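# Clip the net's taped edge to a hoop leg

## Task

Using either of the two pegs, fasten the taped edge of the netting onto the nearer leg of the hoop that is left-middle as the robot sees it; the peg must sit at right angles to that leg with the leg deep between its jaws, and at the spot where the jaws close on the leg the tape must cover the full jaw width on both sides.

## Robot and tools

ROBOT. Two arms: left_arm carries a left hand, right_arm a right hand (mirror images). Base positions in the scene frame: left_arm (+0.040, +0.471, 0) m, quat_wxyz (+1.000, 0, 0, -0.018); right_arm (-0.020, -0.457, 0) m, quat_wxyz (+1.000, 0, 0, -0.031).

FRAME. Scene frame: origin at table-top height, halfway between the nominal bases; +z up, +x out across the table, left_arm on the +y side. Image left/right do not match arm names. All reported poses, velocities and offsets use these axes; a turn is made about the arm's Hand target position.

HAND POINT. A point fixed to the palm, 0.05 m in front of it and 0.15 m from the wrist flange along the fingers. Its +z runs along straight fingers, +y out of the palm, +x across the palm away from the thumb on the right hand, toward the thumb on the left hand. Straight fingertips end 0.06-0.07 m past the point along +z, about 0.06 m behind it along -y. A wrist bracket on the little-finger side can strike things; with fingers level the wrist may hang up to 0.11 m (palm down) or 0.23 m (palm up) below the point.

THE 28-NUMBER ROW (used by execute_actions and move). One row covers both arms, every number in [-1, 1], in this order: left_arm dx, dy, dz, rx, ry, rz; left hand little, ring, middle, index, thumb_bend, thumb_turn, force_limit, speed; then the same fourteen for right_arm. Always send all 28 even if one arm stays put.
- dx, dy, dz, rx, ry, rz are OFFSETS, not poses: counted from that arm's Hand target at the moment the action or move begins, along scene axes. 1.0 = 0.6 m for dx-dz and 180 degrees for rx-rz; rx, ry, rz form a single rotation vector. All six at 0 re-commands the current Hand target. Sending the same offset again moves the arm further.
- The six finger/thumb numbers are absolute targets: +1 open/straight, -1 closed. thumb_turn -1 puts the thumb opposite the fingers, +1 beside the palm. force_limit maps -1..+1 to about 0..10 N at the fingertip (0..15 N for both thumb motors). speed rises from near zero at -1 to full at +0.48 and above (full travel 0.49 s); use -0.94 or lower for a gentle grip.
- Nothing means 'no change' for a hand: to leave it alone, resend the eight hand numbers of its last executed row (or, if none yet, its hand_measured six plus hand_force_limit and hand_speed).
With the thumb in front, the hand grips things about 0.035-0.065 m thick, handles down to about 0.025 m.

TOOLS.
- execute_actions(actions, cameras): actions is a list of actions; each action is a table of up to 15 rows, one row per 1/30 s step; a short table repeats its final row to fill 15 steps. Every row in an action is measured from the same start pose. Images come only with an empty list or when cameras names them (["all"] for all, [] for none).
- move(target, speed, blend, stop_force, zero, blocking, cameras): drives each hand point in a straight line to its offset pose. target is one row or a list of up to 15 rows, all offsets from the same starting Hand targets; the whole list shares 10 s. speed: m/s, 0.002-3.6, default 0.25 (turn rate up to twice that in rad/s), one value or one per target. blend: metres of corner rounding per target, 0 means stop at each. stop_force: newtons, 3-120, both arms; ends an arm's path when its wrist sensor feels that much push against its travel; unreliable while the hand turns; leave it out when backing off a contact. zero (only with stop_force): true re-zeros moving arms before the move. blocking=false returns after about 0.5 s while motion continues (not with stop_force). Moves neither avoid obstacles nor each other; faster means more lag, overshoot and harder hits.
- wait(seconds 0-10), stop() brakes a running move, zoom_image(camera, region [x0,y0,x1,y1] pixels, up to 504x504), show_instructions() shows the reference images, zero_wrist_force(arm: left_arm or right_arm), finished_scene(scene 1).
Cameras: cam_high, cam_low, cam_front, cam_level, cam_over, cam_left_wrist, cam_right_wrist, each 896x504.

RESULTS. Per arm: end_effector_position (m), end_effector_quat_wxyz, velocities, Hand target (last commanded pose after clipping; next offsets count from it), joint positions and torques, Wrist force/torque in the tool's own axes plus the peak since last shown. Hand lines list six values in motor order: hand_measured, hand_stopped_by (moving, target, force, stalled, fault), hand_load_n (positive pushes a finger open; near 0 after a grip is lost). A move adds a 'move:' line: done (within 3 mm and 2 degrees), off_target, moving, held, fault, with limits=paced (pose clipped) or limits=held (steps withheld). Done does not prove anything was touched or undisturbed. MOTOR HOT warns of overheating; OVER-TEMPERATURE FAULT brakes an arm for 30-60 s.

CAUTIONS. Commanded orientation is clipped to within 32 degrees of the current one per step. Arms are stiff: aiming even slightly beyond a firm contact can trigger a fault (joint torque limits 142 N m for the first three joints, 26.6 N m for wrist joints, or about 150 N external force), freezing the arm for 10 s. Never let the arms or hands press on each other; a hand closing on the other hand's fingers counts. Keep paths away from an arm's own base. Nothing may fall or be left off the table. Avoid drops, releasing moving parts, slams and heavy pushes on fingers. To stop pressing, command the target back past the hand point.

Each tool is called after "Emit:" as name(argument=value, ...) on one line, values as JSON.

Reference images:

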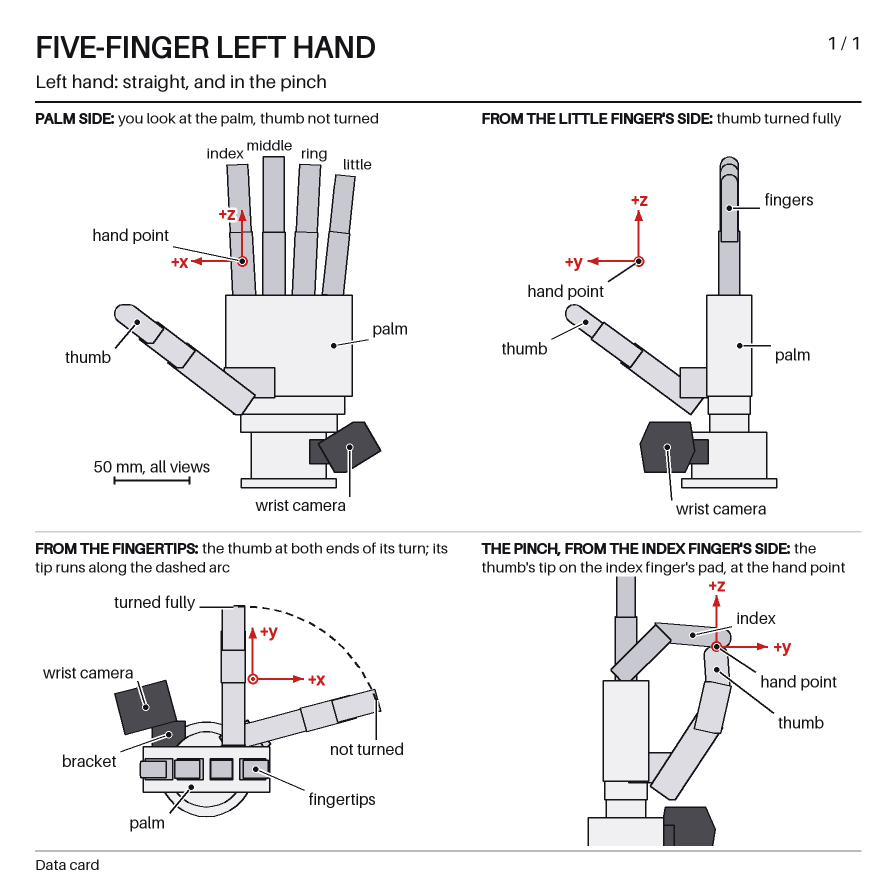

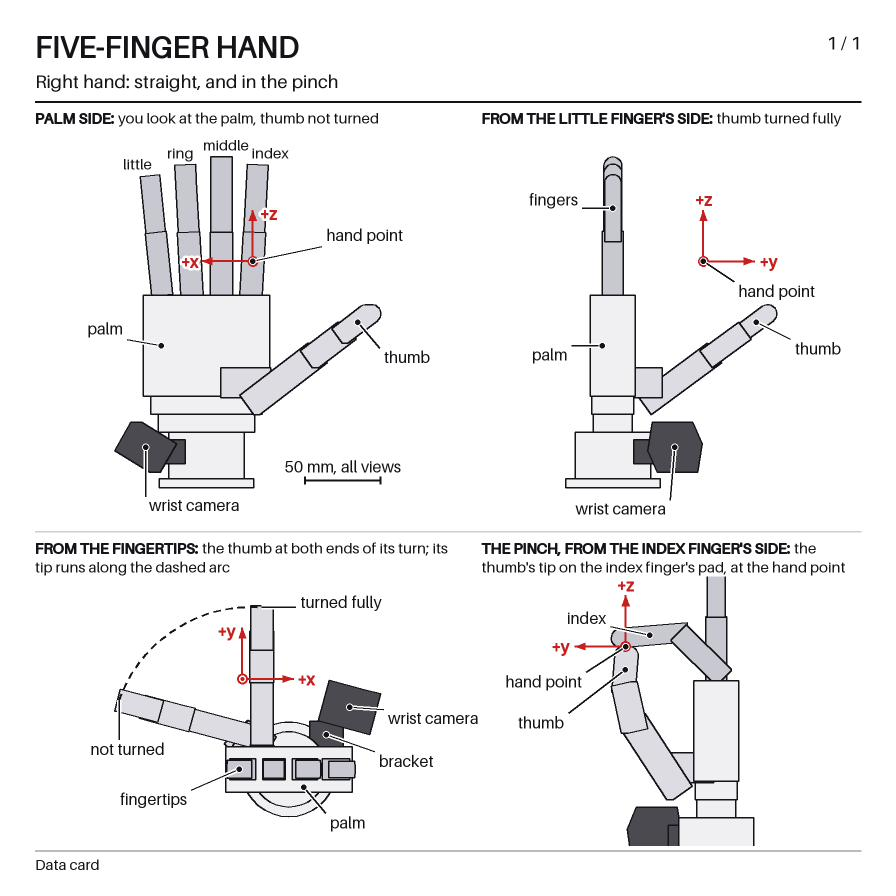

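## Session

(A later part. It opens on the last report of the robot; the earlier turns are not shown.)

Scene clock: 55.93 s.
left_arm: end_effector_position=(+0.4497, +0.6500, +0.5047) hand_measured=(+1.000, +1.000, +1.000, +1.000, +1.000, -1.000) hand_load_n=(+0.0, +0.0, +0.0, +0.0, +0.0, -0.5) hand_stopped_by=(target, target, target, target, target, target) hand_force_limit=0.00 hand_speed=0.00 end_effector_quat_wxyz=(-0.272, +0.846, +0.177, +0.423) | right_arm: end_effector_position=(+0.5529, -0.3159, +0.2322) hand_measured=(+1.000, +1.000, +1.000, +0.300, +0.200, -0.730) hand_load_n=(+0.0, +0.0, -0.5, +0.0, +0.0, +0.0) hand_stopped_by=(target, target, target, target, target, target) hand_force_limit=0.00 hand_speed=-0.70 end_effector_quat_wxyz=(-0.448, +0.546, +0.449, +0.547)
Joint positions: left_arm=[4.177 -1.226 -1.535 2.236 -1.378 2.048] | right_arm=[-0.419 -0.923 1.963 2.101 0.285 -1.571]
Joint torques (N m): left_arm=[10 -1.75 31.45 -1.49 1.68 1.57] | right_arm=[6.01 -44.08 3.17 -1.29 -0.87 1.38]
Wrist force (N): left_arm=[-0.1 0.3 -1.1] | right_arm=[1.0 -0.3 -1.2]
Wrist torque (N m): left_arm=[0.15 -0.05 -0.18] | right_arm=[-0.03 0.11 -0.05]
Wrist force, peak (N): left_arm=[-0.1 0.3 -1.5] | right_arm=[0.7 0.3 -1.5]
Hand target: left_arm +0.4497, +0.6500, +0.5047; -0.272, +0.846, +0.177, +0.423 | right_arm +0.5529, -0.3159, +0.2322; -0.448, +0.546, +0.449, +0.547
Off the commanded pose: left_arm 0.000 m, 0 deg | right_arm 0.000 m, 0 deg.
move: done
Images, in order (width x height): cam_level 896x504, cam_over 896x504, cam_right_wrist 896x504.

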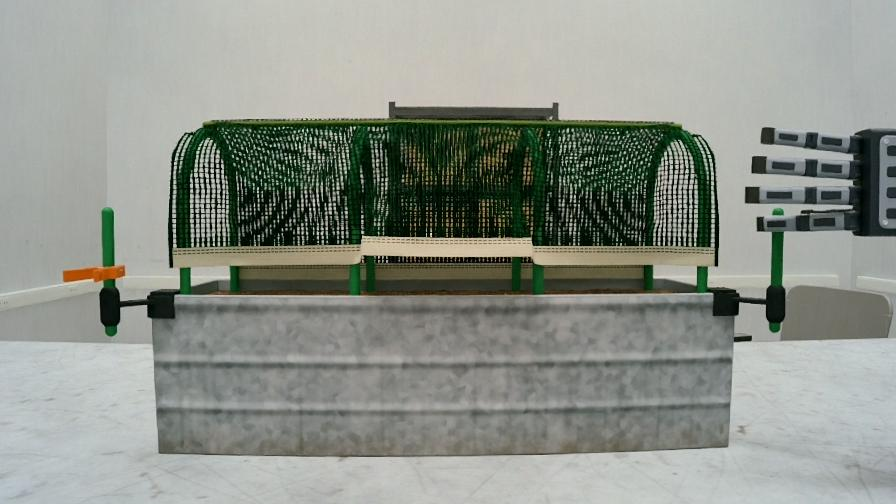

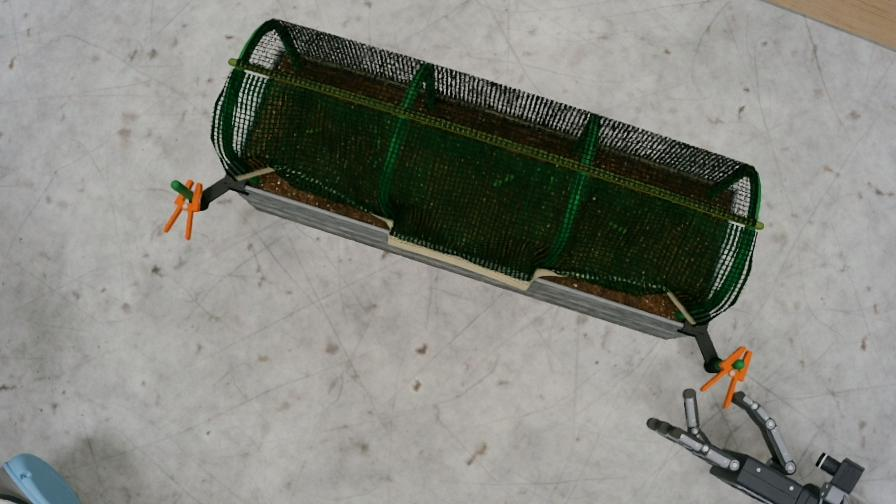

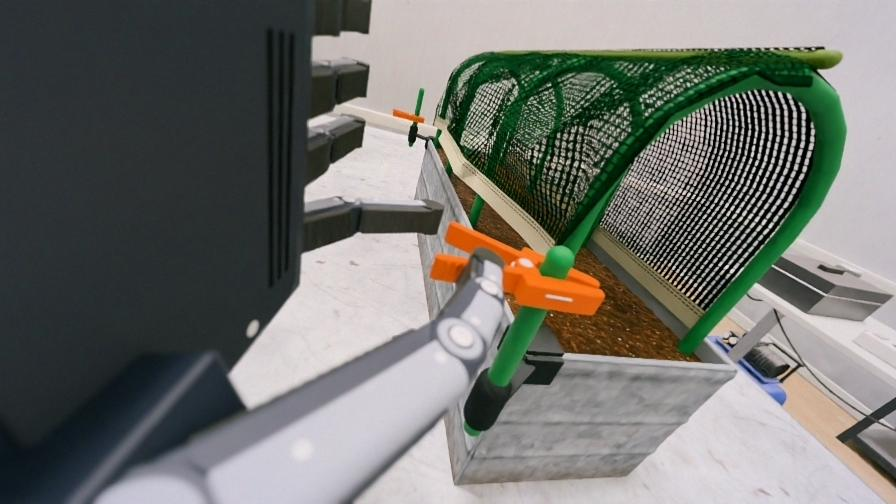

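Emit:
move(target=[[0, 0, 0, 0, 0, 0, 1, 1, 1, 1, 1, -1, 0, 0, 0.0, 0, 0, 0, 0, 0, 1, 1, 1, 0.36, 0.25, -0.73, 0.0, -0.5], [0, 0, 0, 0, 0, 0, 1, 1, 1, 1, 1, -1, 0, 0, 0.0017, 0.0025, 0, 0, 0, -0.0406, 1, 1, 1, 0.36, 0.25, -0.73, 0.0, -0.5]], speed=0.05, cameras=["cam_over", "cam_level", "cam_right_wrist"])

Emit:
zoom_image(camera="cam_over", region=[640, 330, 820, 500])

Emit:
zoom_image(camera="cam_right_wrist", region=[300, 180, 640, 420])

Scene clock: 59.33 s.
left_arm: end_effector_position=(+0.4497, +0.6500, +0.5047) hand_measured=(+1.000, +1.000, +1.000, +1.000, +1.000, -1.000) hand_load_n=(+0.0, +0.0, +0.0, +0.0, +0.0, -0.5) hand_stopped_by=(target, target, target, target, target, target) hand_force_limit=0.00 hand_speed=0.00 end_effector_quat_wxyz=(-0.272, +0.846, +0.177, +0.423) | right_arm: end_effector_position=(+0.5539, -0.3144, +0.2322) hand_measured=(+1.000, +1.000, +1.000, +0.360, +0.250, -0.730) hand_load_n=(+0.0, +0.0, +0.0, +0.0, +0.0, +0.0) hand_stopped_by=(target, target, target, target, target, target) hand_force_limit=0.00 hand_speed=-0.50 end_effector_quat_wxyz=(-0.412, +0.574, +0.413, +0.574)
Joint positions: left_arm=[4.177 -1.226 -1.535 2.236 -1.378 2.048] | right_arm=[-0.413 -0.963 2.055 2.047 0.152 -1.57]
Joint torques (N m): left_arm=[9.28 -1.86 30.94 -1.56 1.88 1.54] | right_arm=[6.22 -41.88 3.5 -1.76 -1.25 1.32]
Wrist force (N): left_arm=[-0.1 0.4 -1.1] | right_arm=[0.7 -0.1 -0.8]
Wrist torque (N m): left_arm=[0.15 -0.04 -0.18] | right_arm=[-0.01 0.13 -0.06]
Wrist force, peak (N): left_arm=[0.0 0.5 -1.4] | right_arm=[0.9 -0.3 -1.3]
Hand target: left_arm +0.4497, +0.6500, +0.5047; -0.272, +0.846, +0.177, +0.423 | right_arm +0.5539, -0.3144, +0.2322; -0.412, +0.574, +0.413, +0.574
Off the commanded pose: left_arm 0.000 m, 0 deg | right_arm 0.000 m, 0 deg.
move: done
Images, in order (width x height): cam_level 896x504, cam_over 896x504, cam_right_wrist 896x504.

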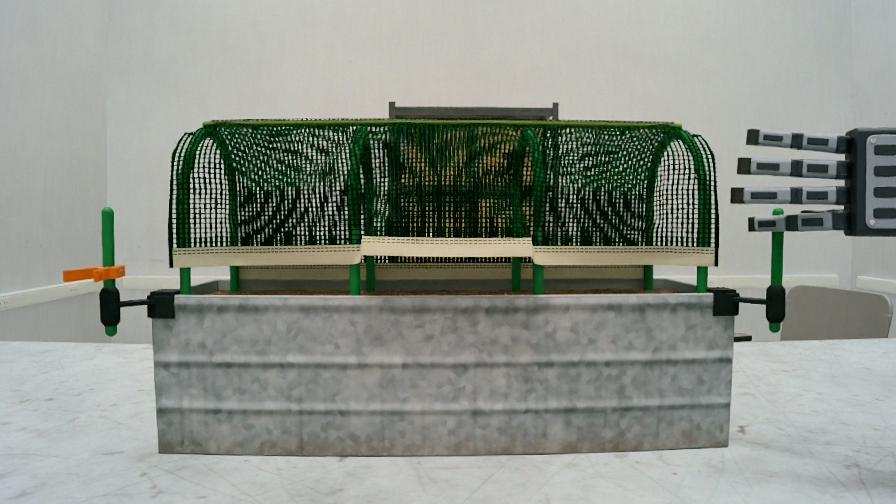

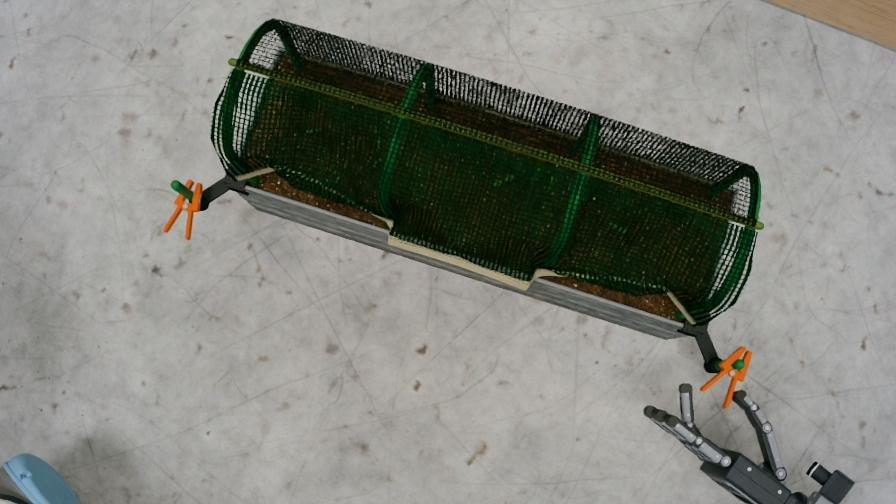

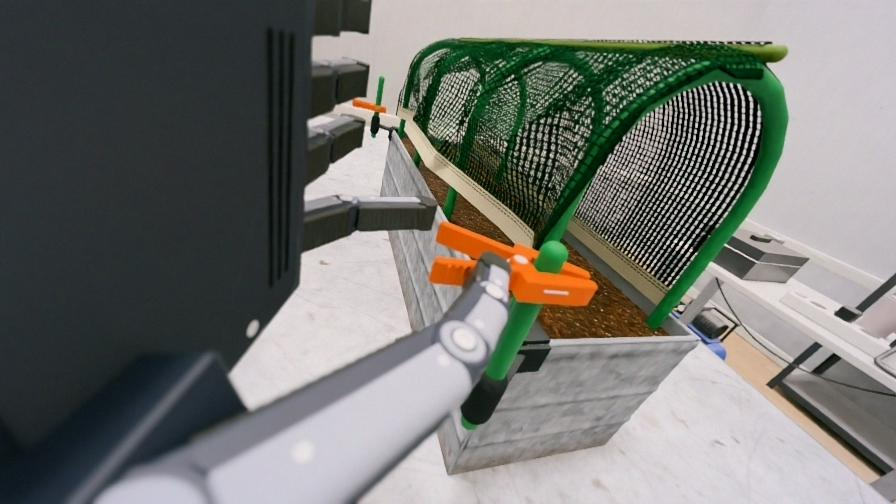

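Scaled by 2.800 from the camera's 896x504 image, which has a finer 1280x720 frame.

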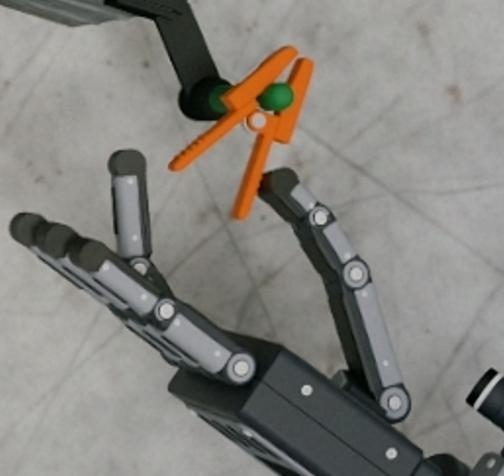

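Scaled by 1.482 from the camera's 896x504 image, which has a finer 1280x720 frame.

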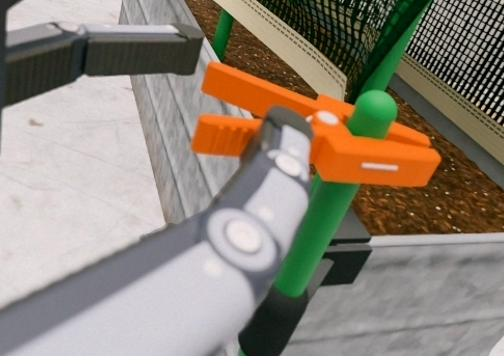

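Emit:
move(target=[[0, 0, 0, 0, 0, 0, 1, 1, 1, 1, 1, -1, 0, 0, 0, 0, 0, 0, 0, 0, 1, 1, 1, 0.12, 0.25, -0.73, 0.0, -0.8]], speed=0.05, cameras=["cam_over", "cam_level", "cam_right_wrist"])

Emit:
zoom_image(camera="cam_over", region=[640, 330, 820, 500])

Emit:
zoom_image(camera="cam_right_wrist", region=[300, 180, 640, 420])

Scene clock: 60.27 s.
left_arm: end_effector_position=(+0.4497, +0.6500, +0.5047) hand_measured=(+1.000, +1.000, +1.000, +1.000, +1.000, -1.000) hand_load_n=(+0.0, -0.5, +0.0, +0.0, +0.0, +0.0) hand_stopped_by=(target, target, target, target, target, target) hand_force_limit=0.00 hand_speed=0.00 end_effector_quat_wxyz=(-0.272, +0.846, +0.177, +0.423) | right_arm: end_effector_position=(+0.5539, -0.3144, +0.2322) hand_measured=(+1.000, +1.000, +1.000, +0.178, +0.250, -0.730) hand_load_n=(+0.0, +0.0, -0.5, +6.5, +4.0, +0.0) hand_stopped_by=(target, target, target, force, target, target) hand_force_limit=0.00 hand_speed=-0.80 end_effector_quat_wxyz=(-0.412, +0.574, +0.413, +0.574)
Joint positions: left_arm=[4.177 -1.226 -1.535 2.236 -1.378 2.048] | right_arm=[-0.413 -0.963 2.056 2.047 0.152 -1.57]
Joint torques (N m): left_arm=[10.54 -2.19 32.24 -1.46 1.82 1.49] | right_arm=[3.99 -41.49 2.89 -1.15 -0.28 1.36]
Wrist force (N): left_arm=[0.0 0.3 -1.1] | right_arm=[0.7 -1.6 0.2]
Wrist torque (N m): left_arm=[0.15 -0.07 -0.17] | right_arm=[0.08 0.13 -0.04]
Wrist force, peak (N): left_arm=[-0.1 0.4 -1.4] | right_arm=[0.6 -2.2 1.0]
Hand target: left_arm +0.4497, +0.6500, +0.5047; -0.272, +0.846, +0.177, +0.423 | right_arm +0.5539, -0.3144, +0.2322; -0.412, +0.574, +0.413, +0.574
Off the commanded pose: left_arm 0.000 m, 0 deg | right_arm 0.000 m, 0 deg.
move: done
Images, in order (width x height): cam_level 896x504, cam_over 896x504, cam_right_wrist 896x504.

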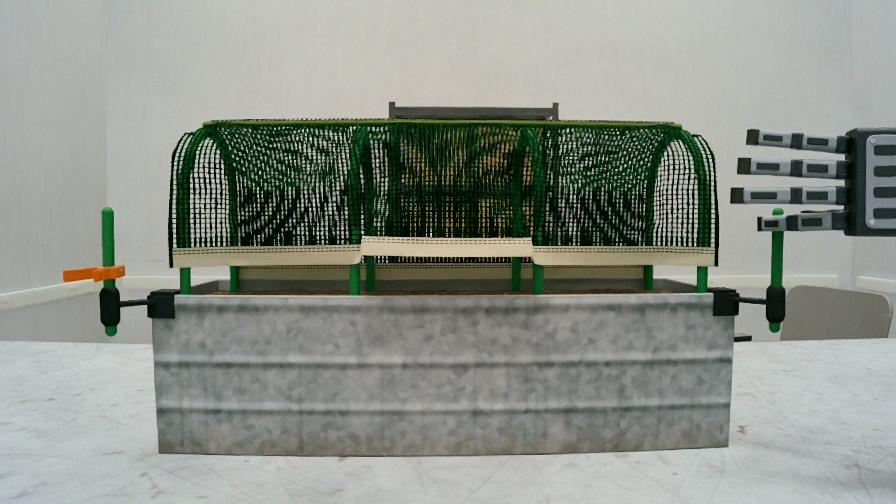

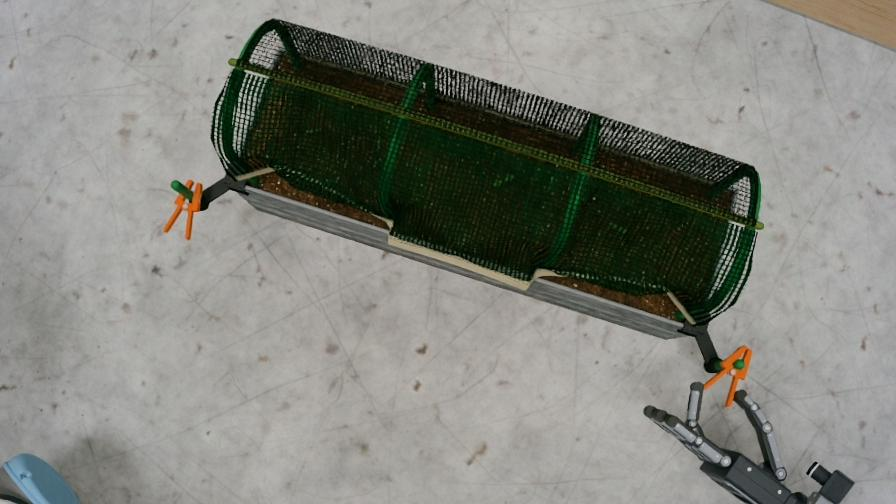

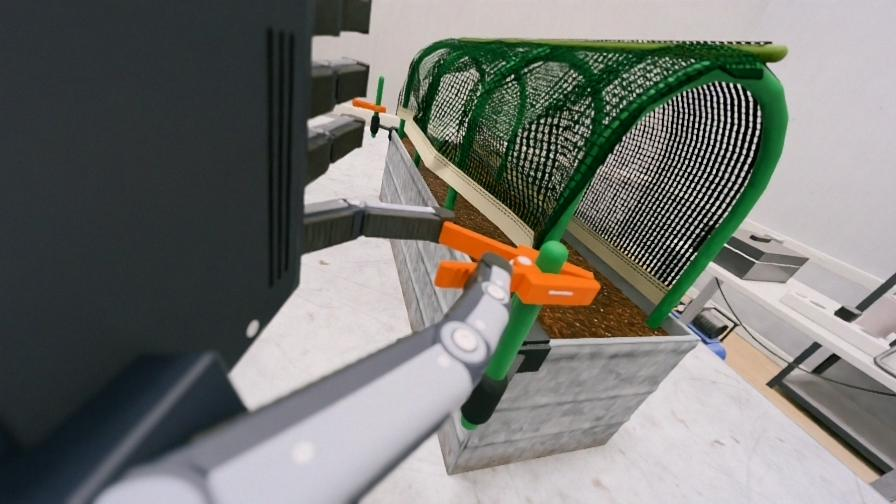

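Scaled by 2.800 from the camera's 896x504 image, which has a finer 1280x720 frame.

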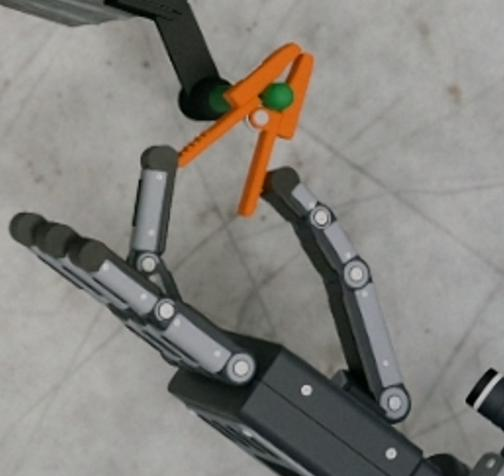

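Scaled by 1.482 from the camera's 896x504 image, which has a finer 1280x720 frame.

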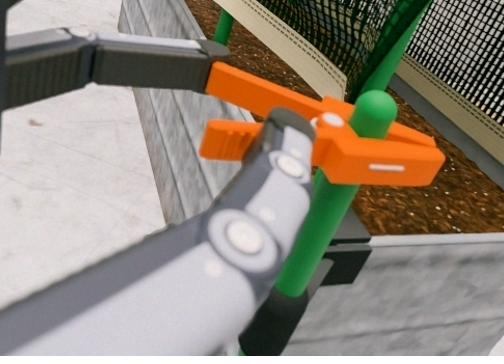

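Emit:
move(target=[[0, 0, 0, 0, 0, 0, 1, 1, 1, 1, 1, -1, 0, 0, 0.0, 0, 0, 0, 0, 0, 1, 1, 1, 0.42, 0.25, -0.73, 0.0, -0.5], [0, 0, 0, 0, 0, 0, 1, 1, 1, 1, 1, -1, 0, 0, 0.0002, -0.0085, 0, 0, 0, 0, 1, 1, 1, 0.42, 0.25, -0.73, 0.0, -0.5], [0, 0, 0, 0, 0, 0, 1, 1, 1, 1, 1, -1, 0, 0, 0.0002, -0.0085, 0, 0, 0, 0, 1, 1, 1, 0.42, 0.0, -0.73, 0.0, -0.7]], speed=0.05, cameras=["cam_over", "cam_level", "cam_right_wrist"])

Emit:
zoom_image(camera="cam_over", region=[640, 330, 820, 500])

Emit:
zoom_image(camera="cam_right_wrist", region=[300, 180, 640, 420])

Scene clock: 64.20 s.
left_arm: end_effector_position=(+0.4497, +0.6500, +0.5047) hand_measured=(+1.000, +1.000, +1.000, +1.000, +1.000, -1.000) hand_load_n=(+0.0, +0.0, +0.0, +0.0, +0.0, -0.5) hand_stopped_by=(target, target, target, target, target, target) hand_force_limit=0.00 hand_speed=0.00 end_effector_quat_wxyz=(-0.272, +0.846, +0.177, +0.423) | right_arm: end_effector_position=(+0.5540, -0.3195, +0.2322) hand_measured=(+1.000, +1.000, +1.000, +0.420, +0.000, -0.730) hand_load_n=(+0.0, +0.0, +0.0, +0.0, +1.0, +0.0) hand_stopped_by=(target, target, target, target, target, target) hand_force_limit=0.00 hand_speed=-0.70 end_effector_quat_wxyz=(-0.412, +0.574, +0.413, +0.574)
Joint positions: left_arm=[4.177 -1.226 -1.535 2.236 -1.378 2.048] | right_arm=[-0.424 -0.962 2.053 2.049 0.163 -1.57]
Joint torques (N m): left_arm=[10.96 -2.13 32.01 -1.55 1.67 1.51] | right_arm=[-5.29 -24.77 -21.06 1.57 1.79 -0.59]
Wrist force (N): left_arm=[0.0 0.4 -1.0] | right_arm=[0.5 0.6 -1.9]
Wrist torque (N m): left_arm=[0.16 -0.05 -0.18] | right_arm=[0.03 0.16 -0.07]
Wrist force, peak (N): left_arm=[-0.1 0.2 -1.4] | right_arm=[1.0 -2.0 0.5]
Hand target: left_arm +0.4497, +0.6500, +0.5047; -0.272, +0.846, +0.177, +0.423 | right_arm +0.5540, -0.3195, +0.2322; -0.412, +0.574, +0.413, +0.574
Off the commanded pose: left_arm 0.000 m, 0 deg | right_arm 0.000 m, 0 deg.
move: done
Images, in order (width x height): cam_level 896x504, cam_over 896x504, cam_right_wrist 896x504.

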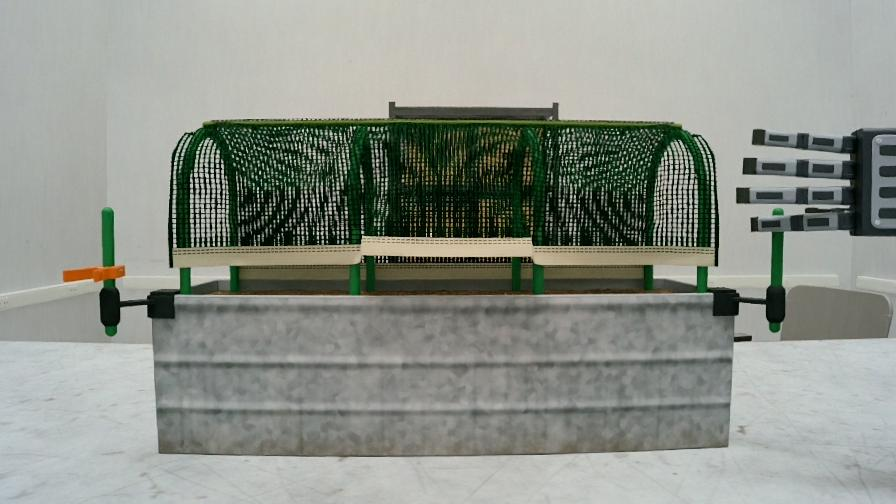

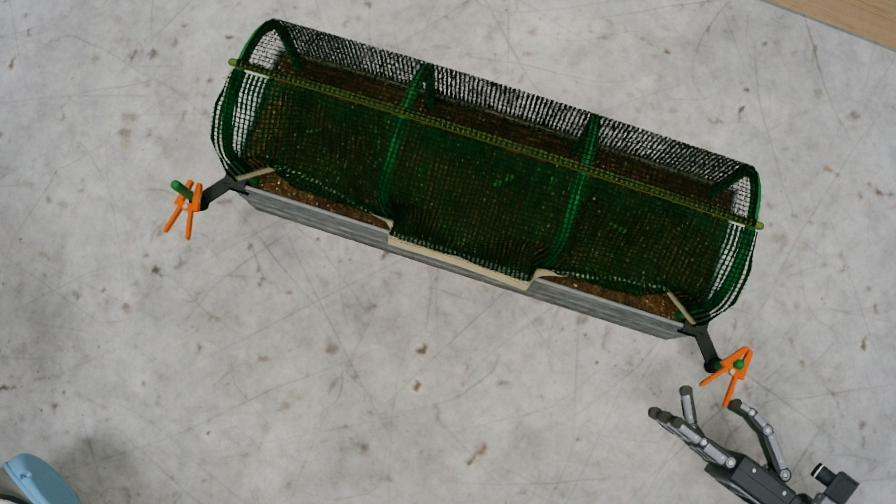

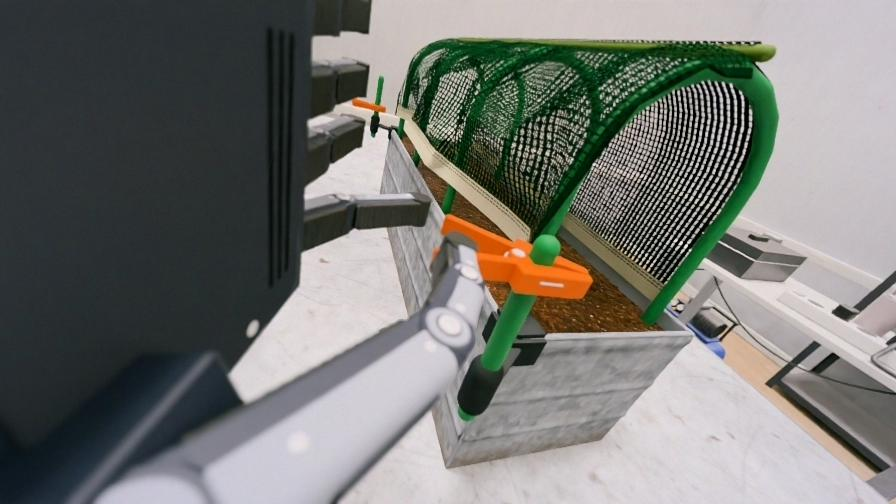

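Scaled by 2.800 from the camera's 896x504 image, which has a finer 1280x720 frame.

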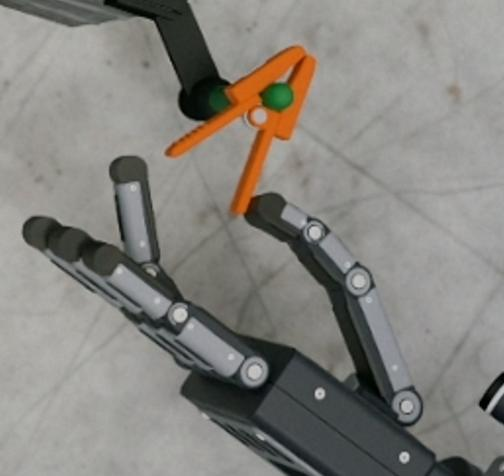

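Scaled by 1.482 from the camera's 896x504 image, which has a finer 1280x720 frame.

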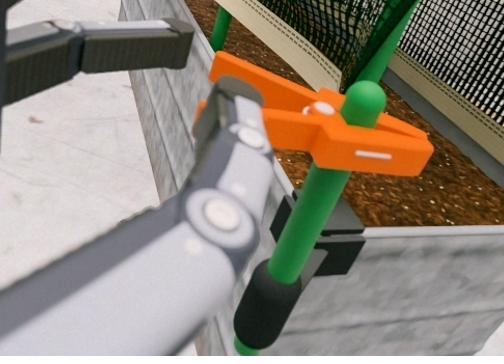

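Emit:
move(target=[[0, 0, 0, 0, 0, 0, 1, 1, 1, 1, 1, -1, 0, 0, 0.0, 0, 0, 0, 0, 0, 1, 1, 1, 0.5, 0.6, -0.73, 0.0, -0.3], [0, 0, 0, 0, 0, 0, 1, 1, 1, 1, 1, -1, 0, 0, 0.018, 0.0012, 0, 0, 0, 0, 1, 1, 1, 0.5, 0.6, -0.73, 0.0, -0.3], [0, 0, 0, 0, 0, 0, 1, 1, 1, 1, 1, -1, 0, 0, 0.018, 0.0012, 0, 0, 0, 0, 1, 1, 1, 0.36, 0.6, -0.73, 0.0, -0.7]], speed=0.05, cameras=["cam_over", "cam_right_wrist"])

Emit:
zoom_image(camera="cam_over", region=[640, 330, 820, 500])

Emit:
zoom_image(camera="cam_right_wrist", region=[300, 180, 640, 420])

Scene clock: 68.83 s.
left_arm: end_effector_position=(+0.4497, +0.6500, +0.5047) hand_measured=(+1.000, +1.000, +1.000, +1.000, +1.000, -1.000) hand_load_n=(+0.0, +0.0, +0.0, +0.0, +0.0, -0.5) hand_stopped_by=(target, target, target, target, target, target) hand_force_limit=0.00 hand_speed=0.00 end_effector_quat_wxyz=(-0.272, +0.846, +0.177, +0.423) | right_arm: end_effector_position=(+0.5648, -0.3188, +0.2322) hand_measured=(+1.000, +1.000, +1.000, +0.360, +0.600, -0.730) hand_load_n=(+0.0, +0.0, +0.0, +0.0, +0.0, +0.0) hand_stopped_by=(target, target, target, target, target, target) hand_force_limit=0.00 hand_speed=-0.70 end_effector_quat_wxyz=(-0.412, +0.574, +0.413, +0.574)
Joint positions: left_arm=[4.177 -1.226 -1.535 2.236 -1.378 2.048] | right_arm=[-0.411 -0.948 2.021 2.067 0.149 -1.57]
Joint torques (N m): left_arm=[10.29 -2.26 31.17 -1.43 1.64 1.47] | right_arm=[6.58 -25.45 -21.6 1.71 -1.3 -0.55]
Wrist force (N): left_arm=[0.0 0.3 -0.9] | right_arm=[1.1 0.0 -0.8]
Wrist torque (N m): left_arm=[0.14 -0.07 -0.17] | right_arm=[0.01 0.04 -0.04]
Wrist force, peak (N): left_arm=[-0.2 0.3 -1.4] | right_arm=[1.2 0.5 -2.0]
Hand target: left_arm +0.4497, +0.6500, +0.5047; -0.272, +0.846, +0.177, +0.423 | right_arm +0.5648, -0.3188, +0.2322; -0.412, +0.574, +0.413, +0.574
Off the commanded pose: left_arm 0.000 m, 0 deg | right_arm 0.000 m, 0 deg.
move: done
Images, in order (width x height): cam_over 896x504, cam_right_wrist 896x504.

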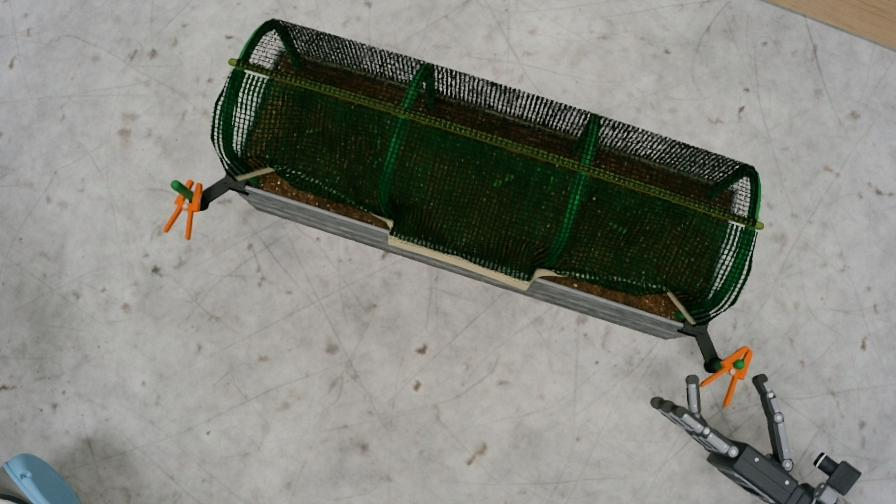

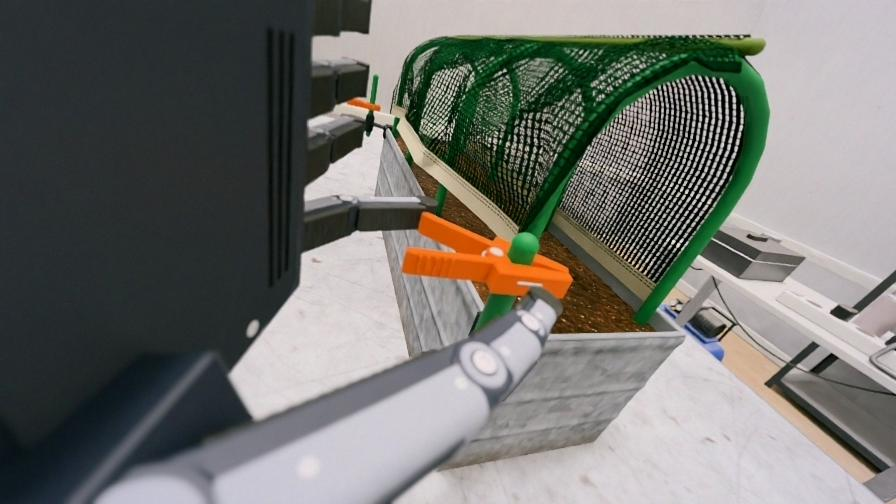

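Scaled by 2.800 from the camera's 896x504 image, which has a finer 1280x720 frame.

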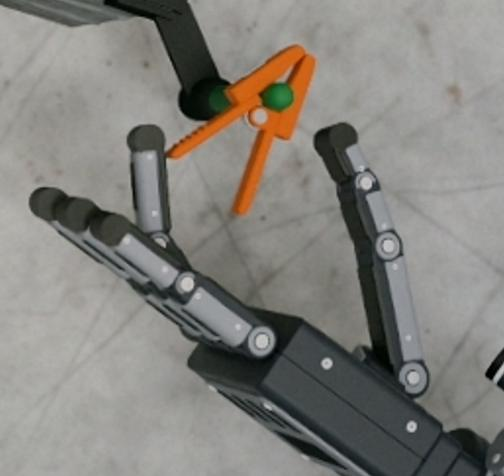

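Scaled by 1.482 from the camera's 896x504 image, which has a finer 1280x720 frame.

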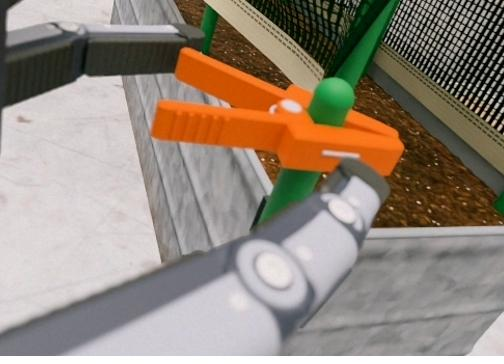

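Emit:
move(target=[[0,0,0,0,0,0,1,1,1,1,1,-1,0,0,0,0,0,0,0,0,1,1,1,0.28,0.6,-0.73,0.0,-0.7],[0,0,0,0,0,0,1,1,1,1,1,-1,0,0,-0.0265,-0.0107,0,0,0,0,1,1,1,0.28,0.6,-0.73,0.0,-0.7]], speed=0.05, cameras=["cam_over","cam_level"])

Scene clock: 71.87 s.
left_arm: end_effector_position=(+0.4497, +0.6500, +0.5047) hand_measured=(+1.000, +1.000, +1.000, +1.000, +1.000, -1.000) hand_load_n=(+0.0, +0.0, +0.0, +0.0, +0.0, +0.0) hand_stopped_by=(target, target, target, target, target, target) hand_force_limit=0.00 hand_speed=0.00 end_effector_quat_wxyz=(-0.272, +0.846, +0.177, +0.423) | right_arm: end_effector_position=(+0.5490, -0.3252, +0.2322) hand_measured=(+1.000, +1.000, +1.000, +0.284, +0.600, -0.730) hand_load_n=(+0.0, +0.0, +0.0, +0.0, +0.0, +0.0) hand_stopped_by=(target, target, target, force, target, target) hand_force_limit=0.00 hand_speed=-0.70 end_effector_quat_wxyz=(-0.412, +0.574, +0.413, +0.574)
Joint positions: left_arm=[4.177 -1.226 -1.535 2.236 -1.378 2.048] | right_arm=[-0.441 -0.967 2.064 2.043 0.18 -1.571]
Joint torques (N m): left_arm=[9.71 -2.37 32.33 -1.33 1.65 1.4] | right_arm=[-5.01 -42.09 5.04 -1.59 1.74 0.48]
Wrist force (N): left_arm=[-0.1 0.4 -1.3] | right_arm=[1.1 0.2 -1.0]
Wrist torque (N m): left_arm=[0.18 -0.06 -0.19] | right_arm=[0.06 0.08 0.07]
Wrist force, peak (N): left_arm=[-0.3 0.3 -1.4] | right_arm=[0.9 -9.6 3.6]
Hand target: left_arm +0.4497, +0.6500, +0.5047; -0.272, +0.846, +0.177, +0.423 | right_arm +0.5489, -0.3252, +0.2322; -0.412, +0.574, +0.413, +0.574
Off the commanded pose: left_arm 0.000 m, 0 deg | right_arm 0.000 m, 0 deg.
move: done
Images, in order (width x height): cam_level 896x504, cam_over 896x504.

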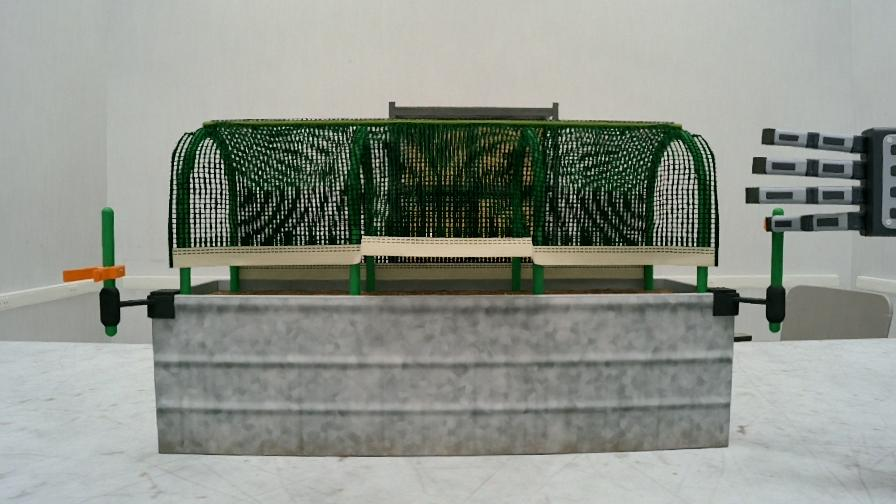

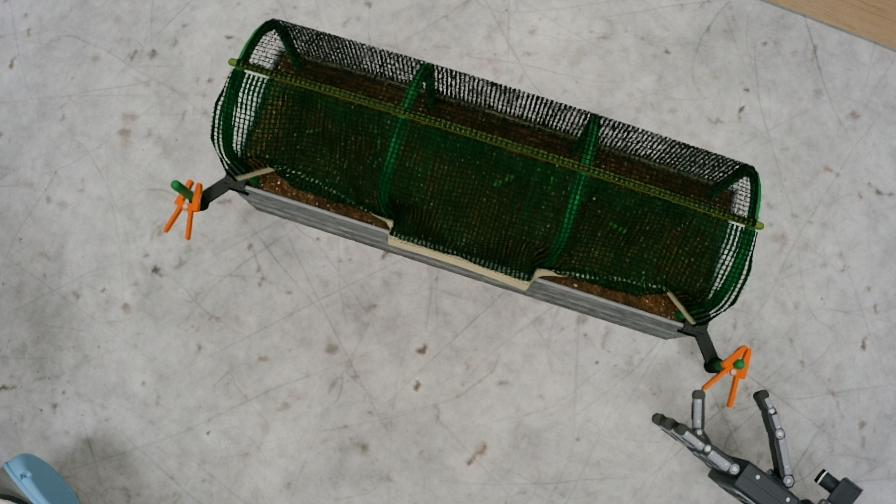

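Emit:
zoom_image(camera="cam_over", region=[640, 330, 820, 500])

Scaled by 2.800 from the camera's 896x504 image, which has a finer 1280x720 frame.

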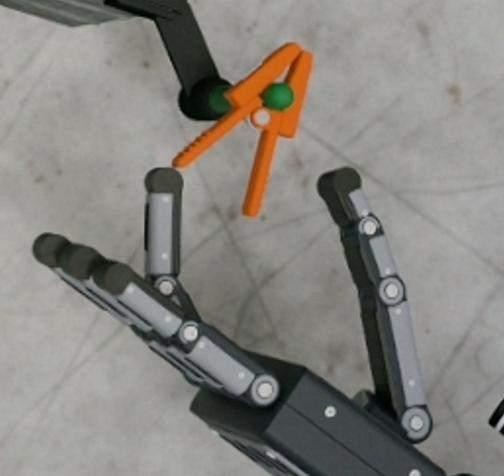

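Emit:
move(target=[[0,0,0,0,0,0,1,1,1,1,1,-1,0,0,0,0,0,0,0,0,1,1,1,0.5,0.6,-0.73,0.0,-0.5],[0,0,0,0,0,0,1,1,1,1,1,-1,0,0,0.0283,0.0028,0,0,0,0,1,1,1,0.5,0.6,-0.73,0.0,-0.5]], speed=0.06)

Emit:
move(target=[0,0,0,0,0,0,1,1,1,1,1,-1,0,0,0,0,0,0,0,0,1,1,1,0.16,0.6,-0.73,0.0,-0.7], cameras=["cam_over"])

Emit:
zoom_image(camera="cam_over", region=[640, 330, 820, 500])

Scene clock: 77.90 s.
left_arm: end_effector_position=(+0.4497, +0.6500, +0.5047) hand_measured=(+1.000, +1.000, +1.000, +1.000, +1.000, -1.000) hand_load_n=(+0.0, +0.0, +0.0, +0.0, +0.0, +0.0) hand_stopped_by=(target, target, target, target, target, target) hand_force_limit=0.00 hand_speed=0.00 end_effector_quat_wxyz=(-0.272, +0.846, +0.177, +0.423) | right_arm: end_effector_position=(+0.5658, -0.3236, +0.2322) hand_measured=(+1.000, +1.000, +1.000, +0.500, +0.600, -0.730) hand_load_n=(+0.0, +0.0, +0.0, +0.0, -0.5, +0.0) hand_stopped_by=(target, target, target, target, target, target) hand_force_limit=0.00 hand_speed=-0.50 end_effector_quat_wxyz=(-0.412, +0.574, +0.413, +0.574)
Joint positions: left_arm=[4.177 -1.226 -1.535 2.236 -1.378 2.048] | right_arm=[-0.419 -0.946 2.015 2.07 0.158 -1.57]
Joint torques (N m): left_arm=[9.22 -1.9 32.37 -1.5 1.82 1.69] | right_arm=[4.94 -26.01 -22.51 1.52 -1.26 -0.58]
Wrist force (N): left_arm=[-0.3 0.1 -1.1] | right_arm=[1.2 0.0 -0.6]
Wrist torque (N m): left_arm=[0.12 -0.02 -0.19] | right_arm=[0.01 0.03 -0.02]
Wrist force, peak (N): left_arm=[0.0 0.4 -1.5] | right_arm=[1.3 0.4 -1.1]
Hand target: left_arm +0.4497, +0.6500, +0.5047; -0.272, +0.846, +0.177, +0.423 | right_arm +0.5659, -0.3235, +0.2322; -0.412, +0.574, +0.413, +0.574
Off the commanded pose: left_arm 0.000 m, 0 deg | right_arm 0.000 m, 0 deg.
move: done

Scene clock: 78.40 s.
left_arm: end_effector_position=(+0.4497, +0.6500, +0.5047) hand_measured=(+1.000, +1.000, +1.000, +1.000, +1.000, -1.000) hand_load_n=(+0.0, +0.0, +0.0, +0.0, +0.0, -0.5) hand_stopped_by=(target, target, target, target, target, target) hand_force_limit=0.00 hand_speed=0.00 end_effector_quat_wxyz=(-0.272, +0.846, +0.177, +0.423) | right_arm: end_effector_position=(+0.5659, -0.3235, +0.2322) hand_measured=(+1.000, +1.000, +1.000, +0.338, +0.600, -0.730) hand_load_n=(+0.0, +0.0, +0.5, +6.5, +0.0, +0.5) hand_stopped_by=(target, target, target, force, target, target) hand_force_limit=0.00 hand_speed=-0.70 end_effector_quat_wxyz=(-0.412, +0.574, +0.413, +0.574)
Joint positions: left_arm=[4.177 -1.226 -1.535 2.236 -1.378 2.048] | right_arm=[-0.419 -0.946 2.015 2.07 0.158 -1.57]
Joint torques (N m): left_arm=[10.45 -1.15 32.48 -1.55 1.78 1.59] | right_arm=[-0.61 -25.23 -22.54 2.11 -1.4 -0.91]
Wrist force (N): left_arm=[0.0 0.2 -1.2] | right_arm=[0.9 -7.2 2.0]
Wrist torque (N m): left_arm=[0.14 -0.08 -0.17] | right_arm=[0.14 0.08 -0.04]
Wrist force, peak (N): left_arm=[-0.2 0.2 -1.4] | right_arm=[1.1 -7.8 2.8]
Hand target: left_arm +0.4497, +0.6500, +0.5047; -0.272, +0.846, +0.177, +0.423 | right_arm +0.5659, -0.3235, +0.2322; -0.412, +0.574, +0.413, +0.574
Off the commanded pose: left_arm 0.000 m, 0 deg | right_arm 0.000 m, 0 deg.
move: done
Images, in order (width x height): cam_over 896x504.

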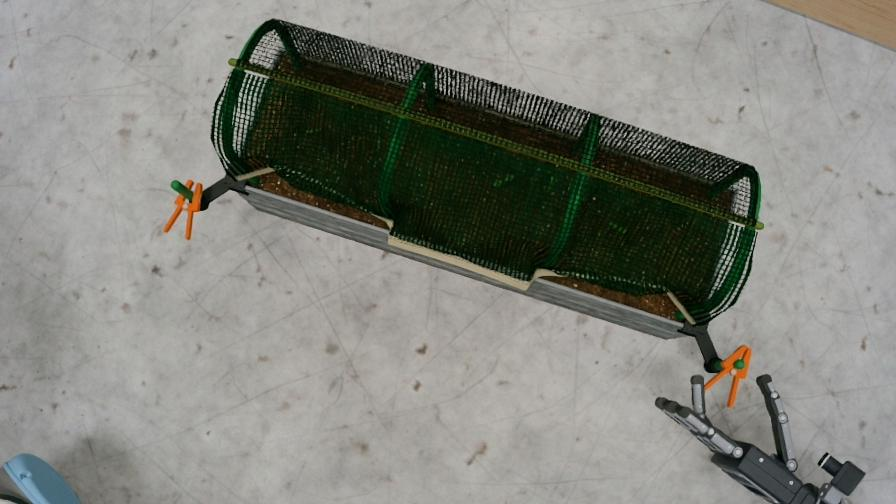

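Scaled by 2.800 from the camera's 896x504 image, which has a finer 1280x720 frame.

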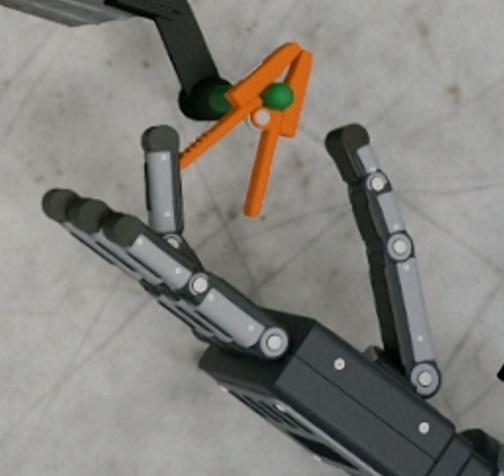

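Emit:
move(target=[0,0,0,0,0,0,1,1,1,1,1,-1,0,0,0,0,0,0,0,0,1,1,1,0.1,0.6,-0.73,1.0,-0.7], cameras=["cam_over"])

Emit:
zoom_image(camera="cam_over", region=[640, 330, 820, 500])

Scene clock: 79.23 s.
left_arm: end_effector_position=(+0.4497, +0.6500, +0.5047) hand_measured=(+1.000, +1.000, +1.000, +1.000, +1.000, -1.000) hand_load_n=(+0.0, +0.0, +0.0, +0.0, +0.0, -0.5) hand_stopped_by=(target, target, target, target, target, target) hand_force_limit=0.00 hand_speed=0.00 end_effector_quat_wxyz=(-0.272, +0.846, +0.177, +0.423) | right_arm: end_effector_position=(+0.5659, -0.3235, +0.2322) hand_measured=(+1.000, +1.000, +1.000, +0.100, +0.600, -0.730) hand_load_n=(+0.0, +0.0, +0.0, +1.5, -0.5, +0.5) hand_stopped_by=(target, target, target, target, target, target) hand_force_limit=1.00 hand_speed=-0.70 end_effector_quat_wxyz=(-0.412, +0.574, +0.413, +0.574)
Joint positions: left_arm=[4.177 -1.226 -1.535 2.236 -1.378 2.048] | right_arm=[-0.419 -0.946 2.015 2.07 0.158 -1.57]
Joint torques (N m): left_arm=[10.45 -2.7 30.97 -1.37 1.62 1.33] | right_arm=[-6.65 -25.56 -20.2 1.22 -1.64 -0.98]
Wrist force (N): left_arm=[0.1 0.2 -1.1] | right_arm=[1.3 -1.9 0.7]
Wrist torque (N m): left_arm=[0.14 -0.08 -0.17] | right_arm=[0.03 0.00 0.00]
Wrist force, peak (N): left_arm=[-0.1 0.3 -1.5] | right_arm=[1.2 -8.7 3.2]
Hand target: left_arm +0.4497, +0.6500, +0.5047; -0.272, +0.846, +0.177, +0.423 | right_arm +0.5659, -0.3235, +0.2322; -0.412, +0.574, +0.413, +0.574
Off the commanded pose: left_arm 0.000 m, 0 deg | right_arm 0.000 m, 0 deg.
move: done
Images, in order (width x height): cam_over 896x504.

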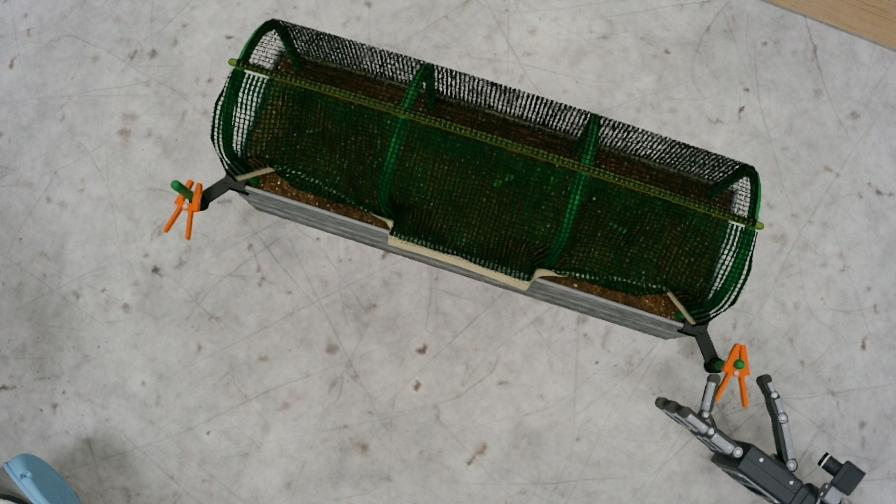

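Scaled by 2.800 from the camera's 896x504 image, which has a finer 1280x720 frame.

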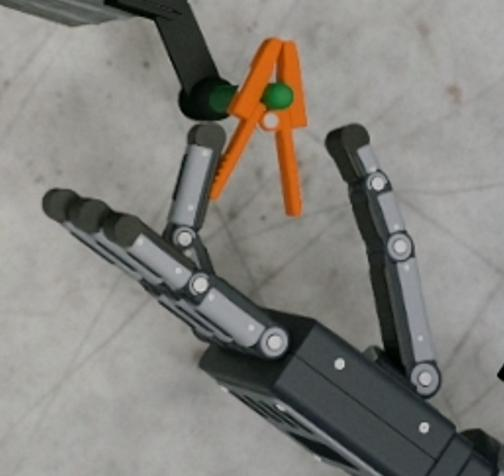

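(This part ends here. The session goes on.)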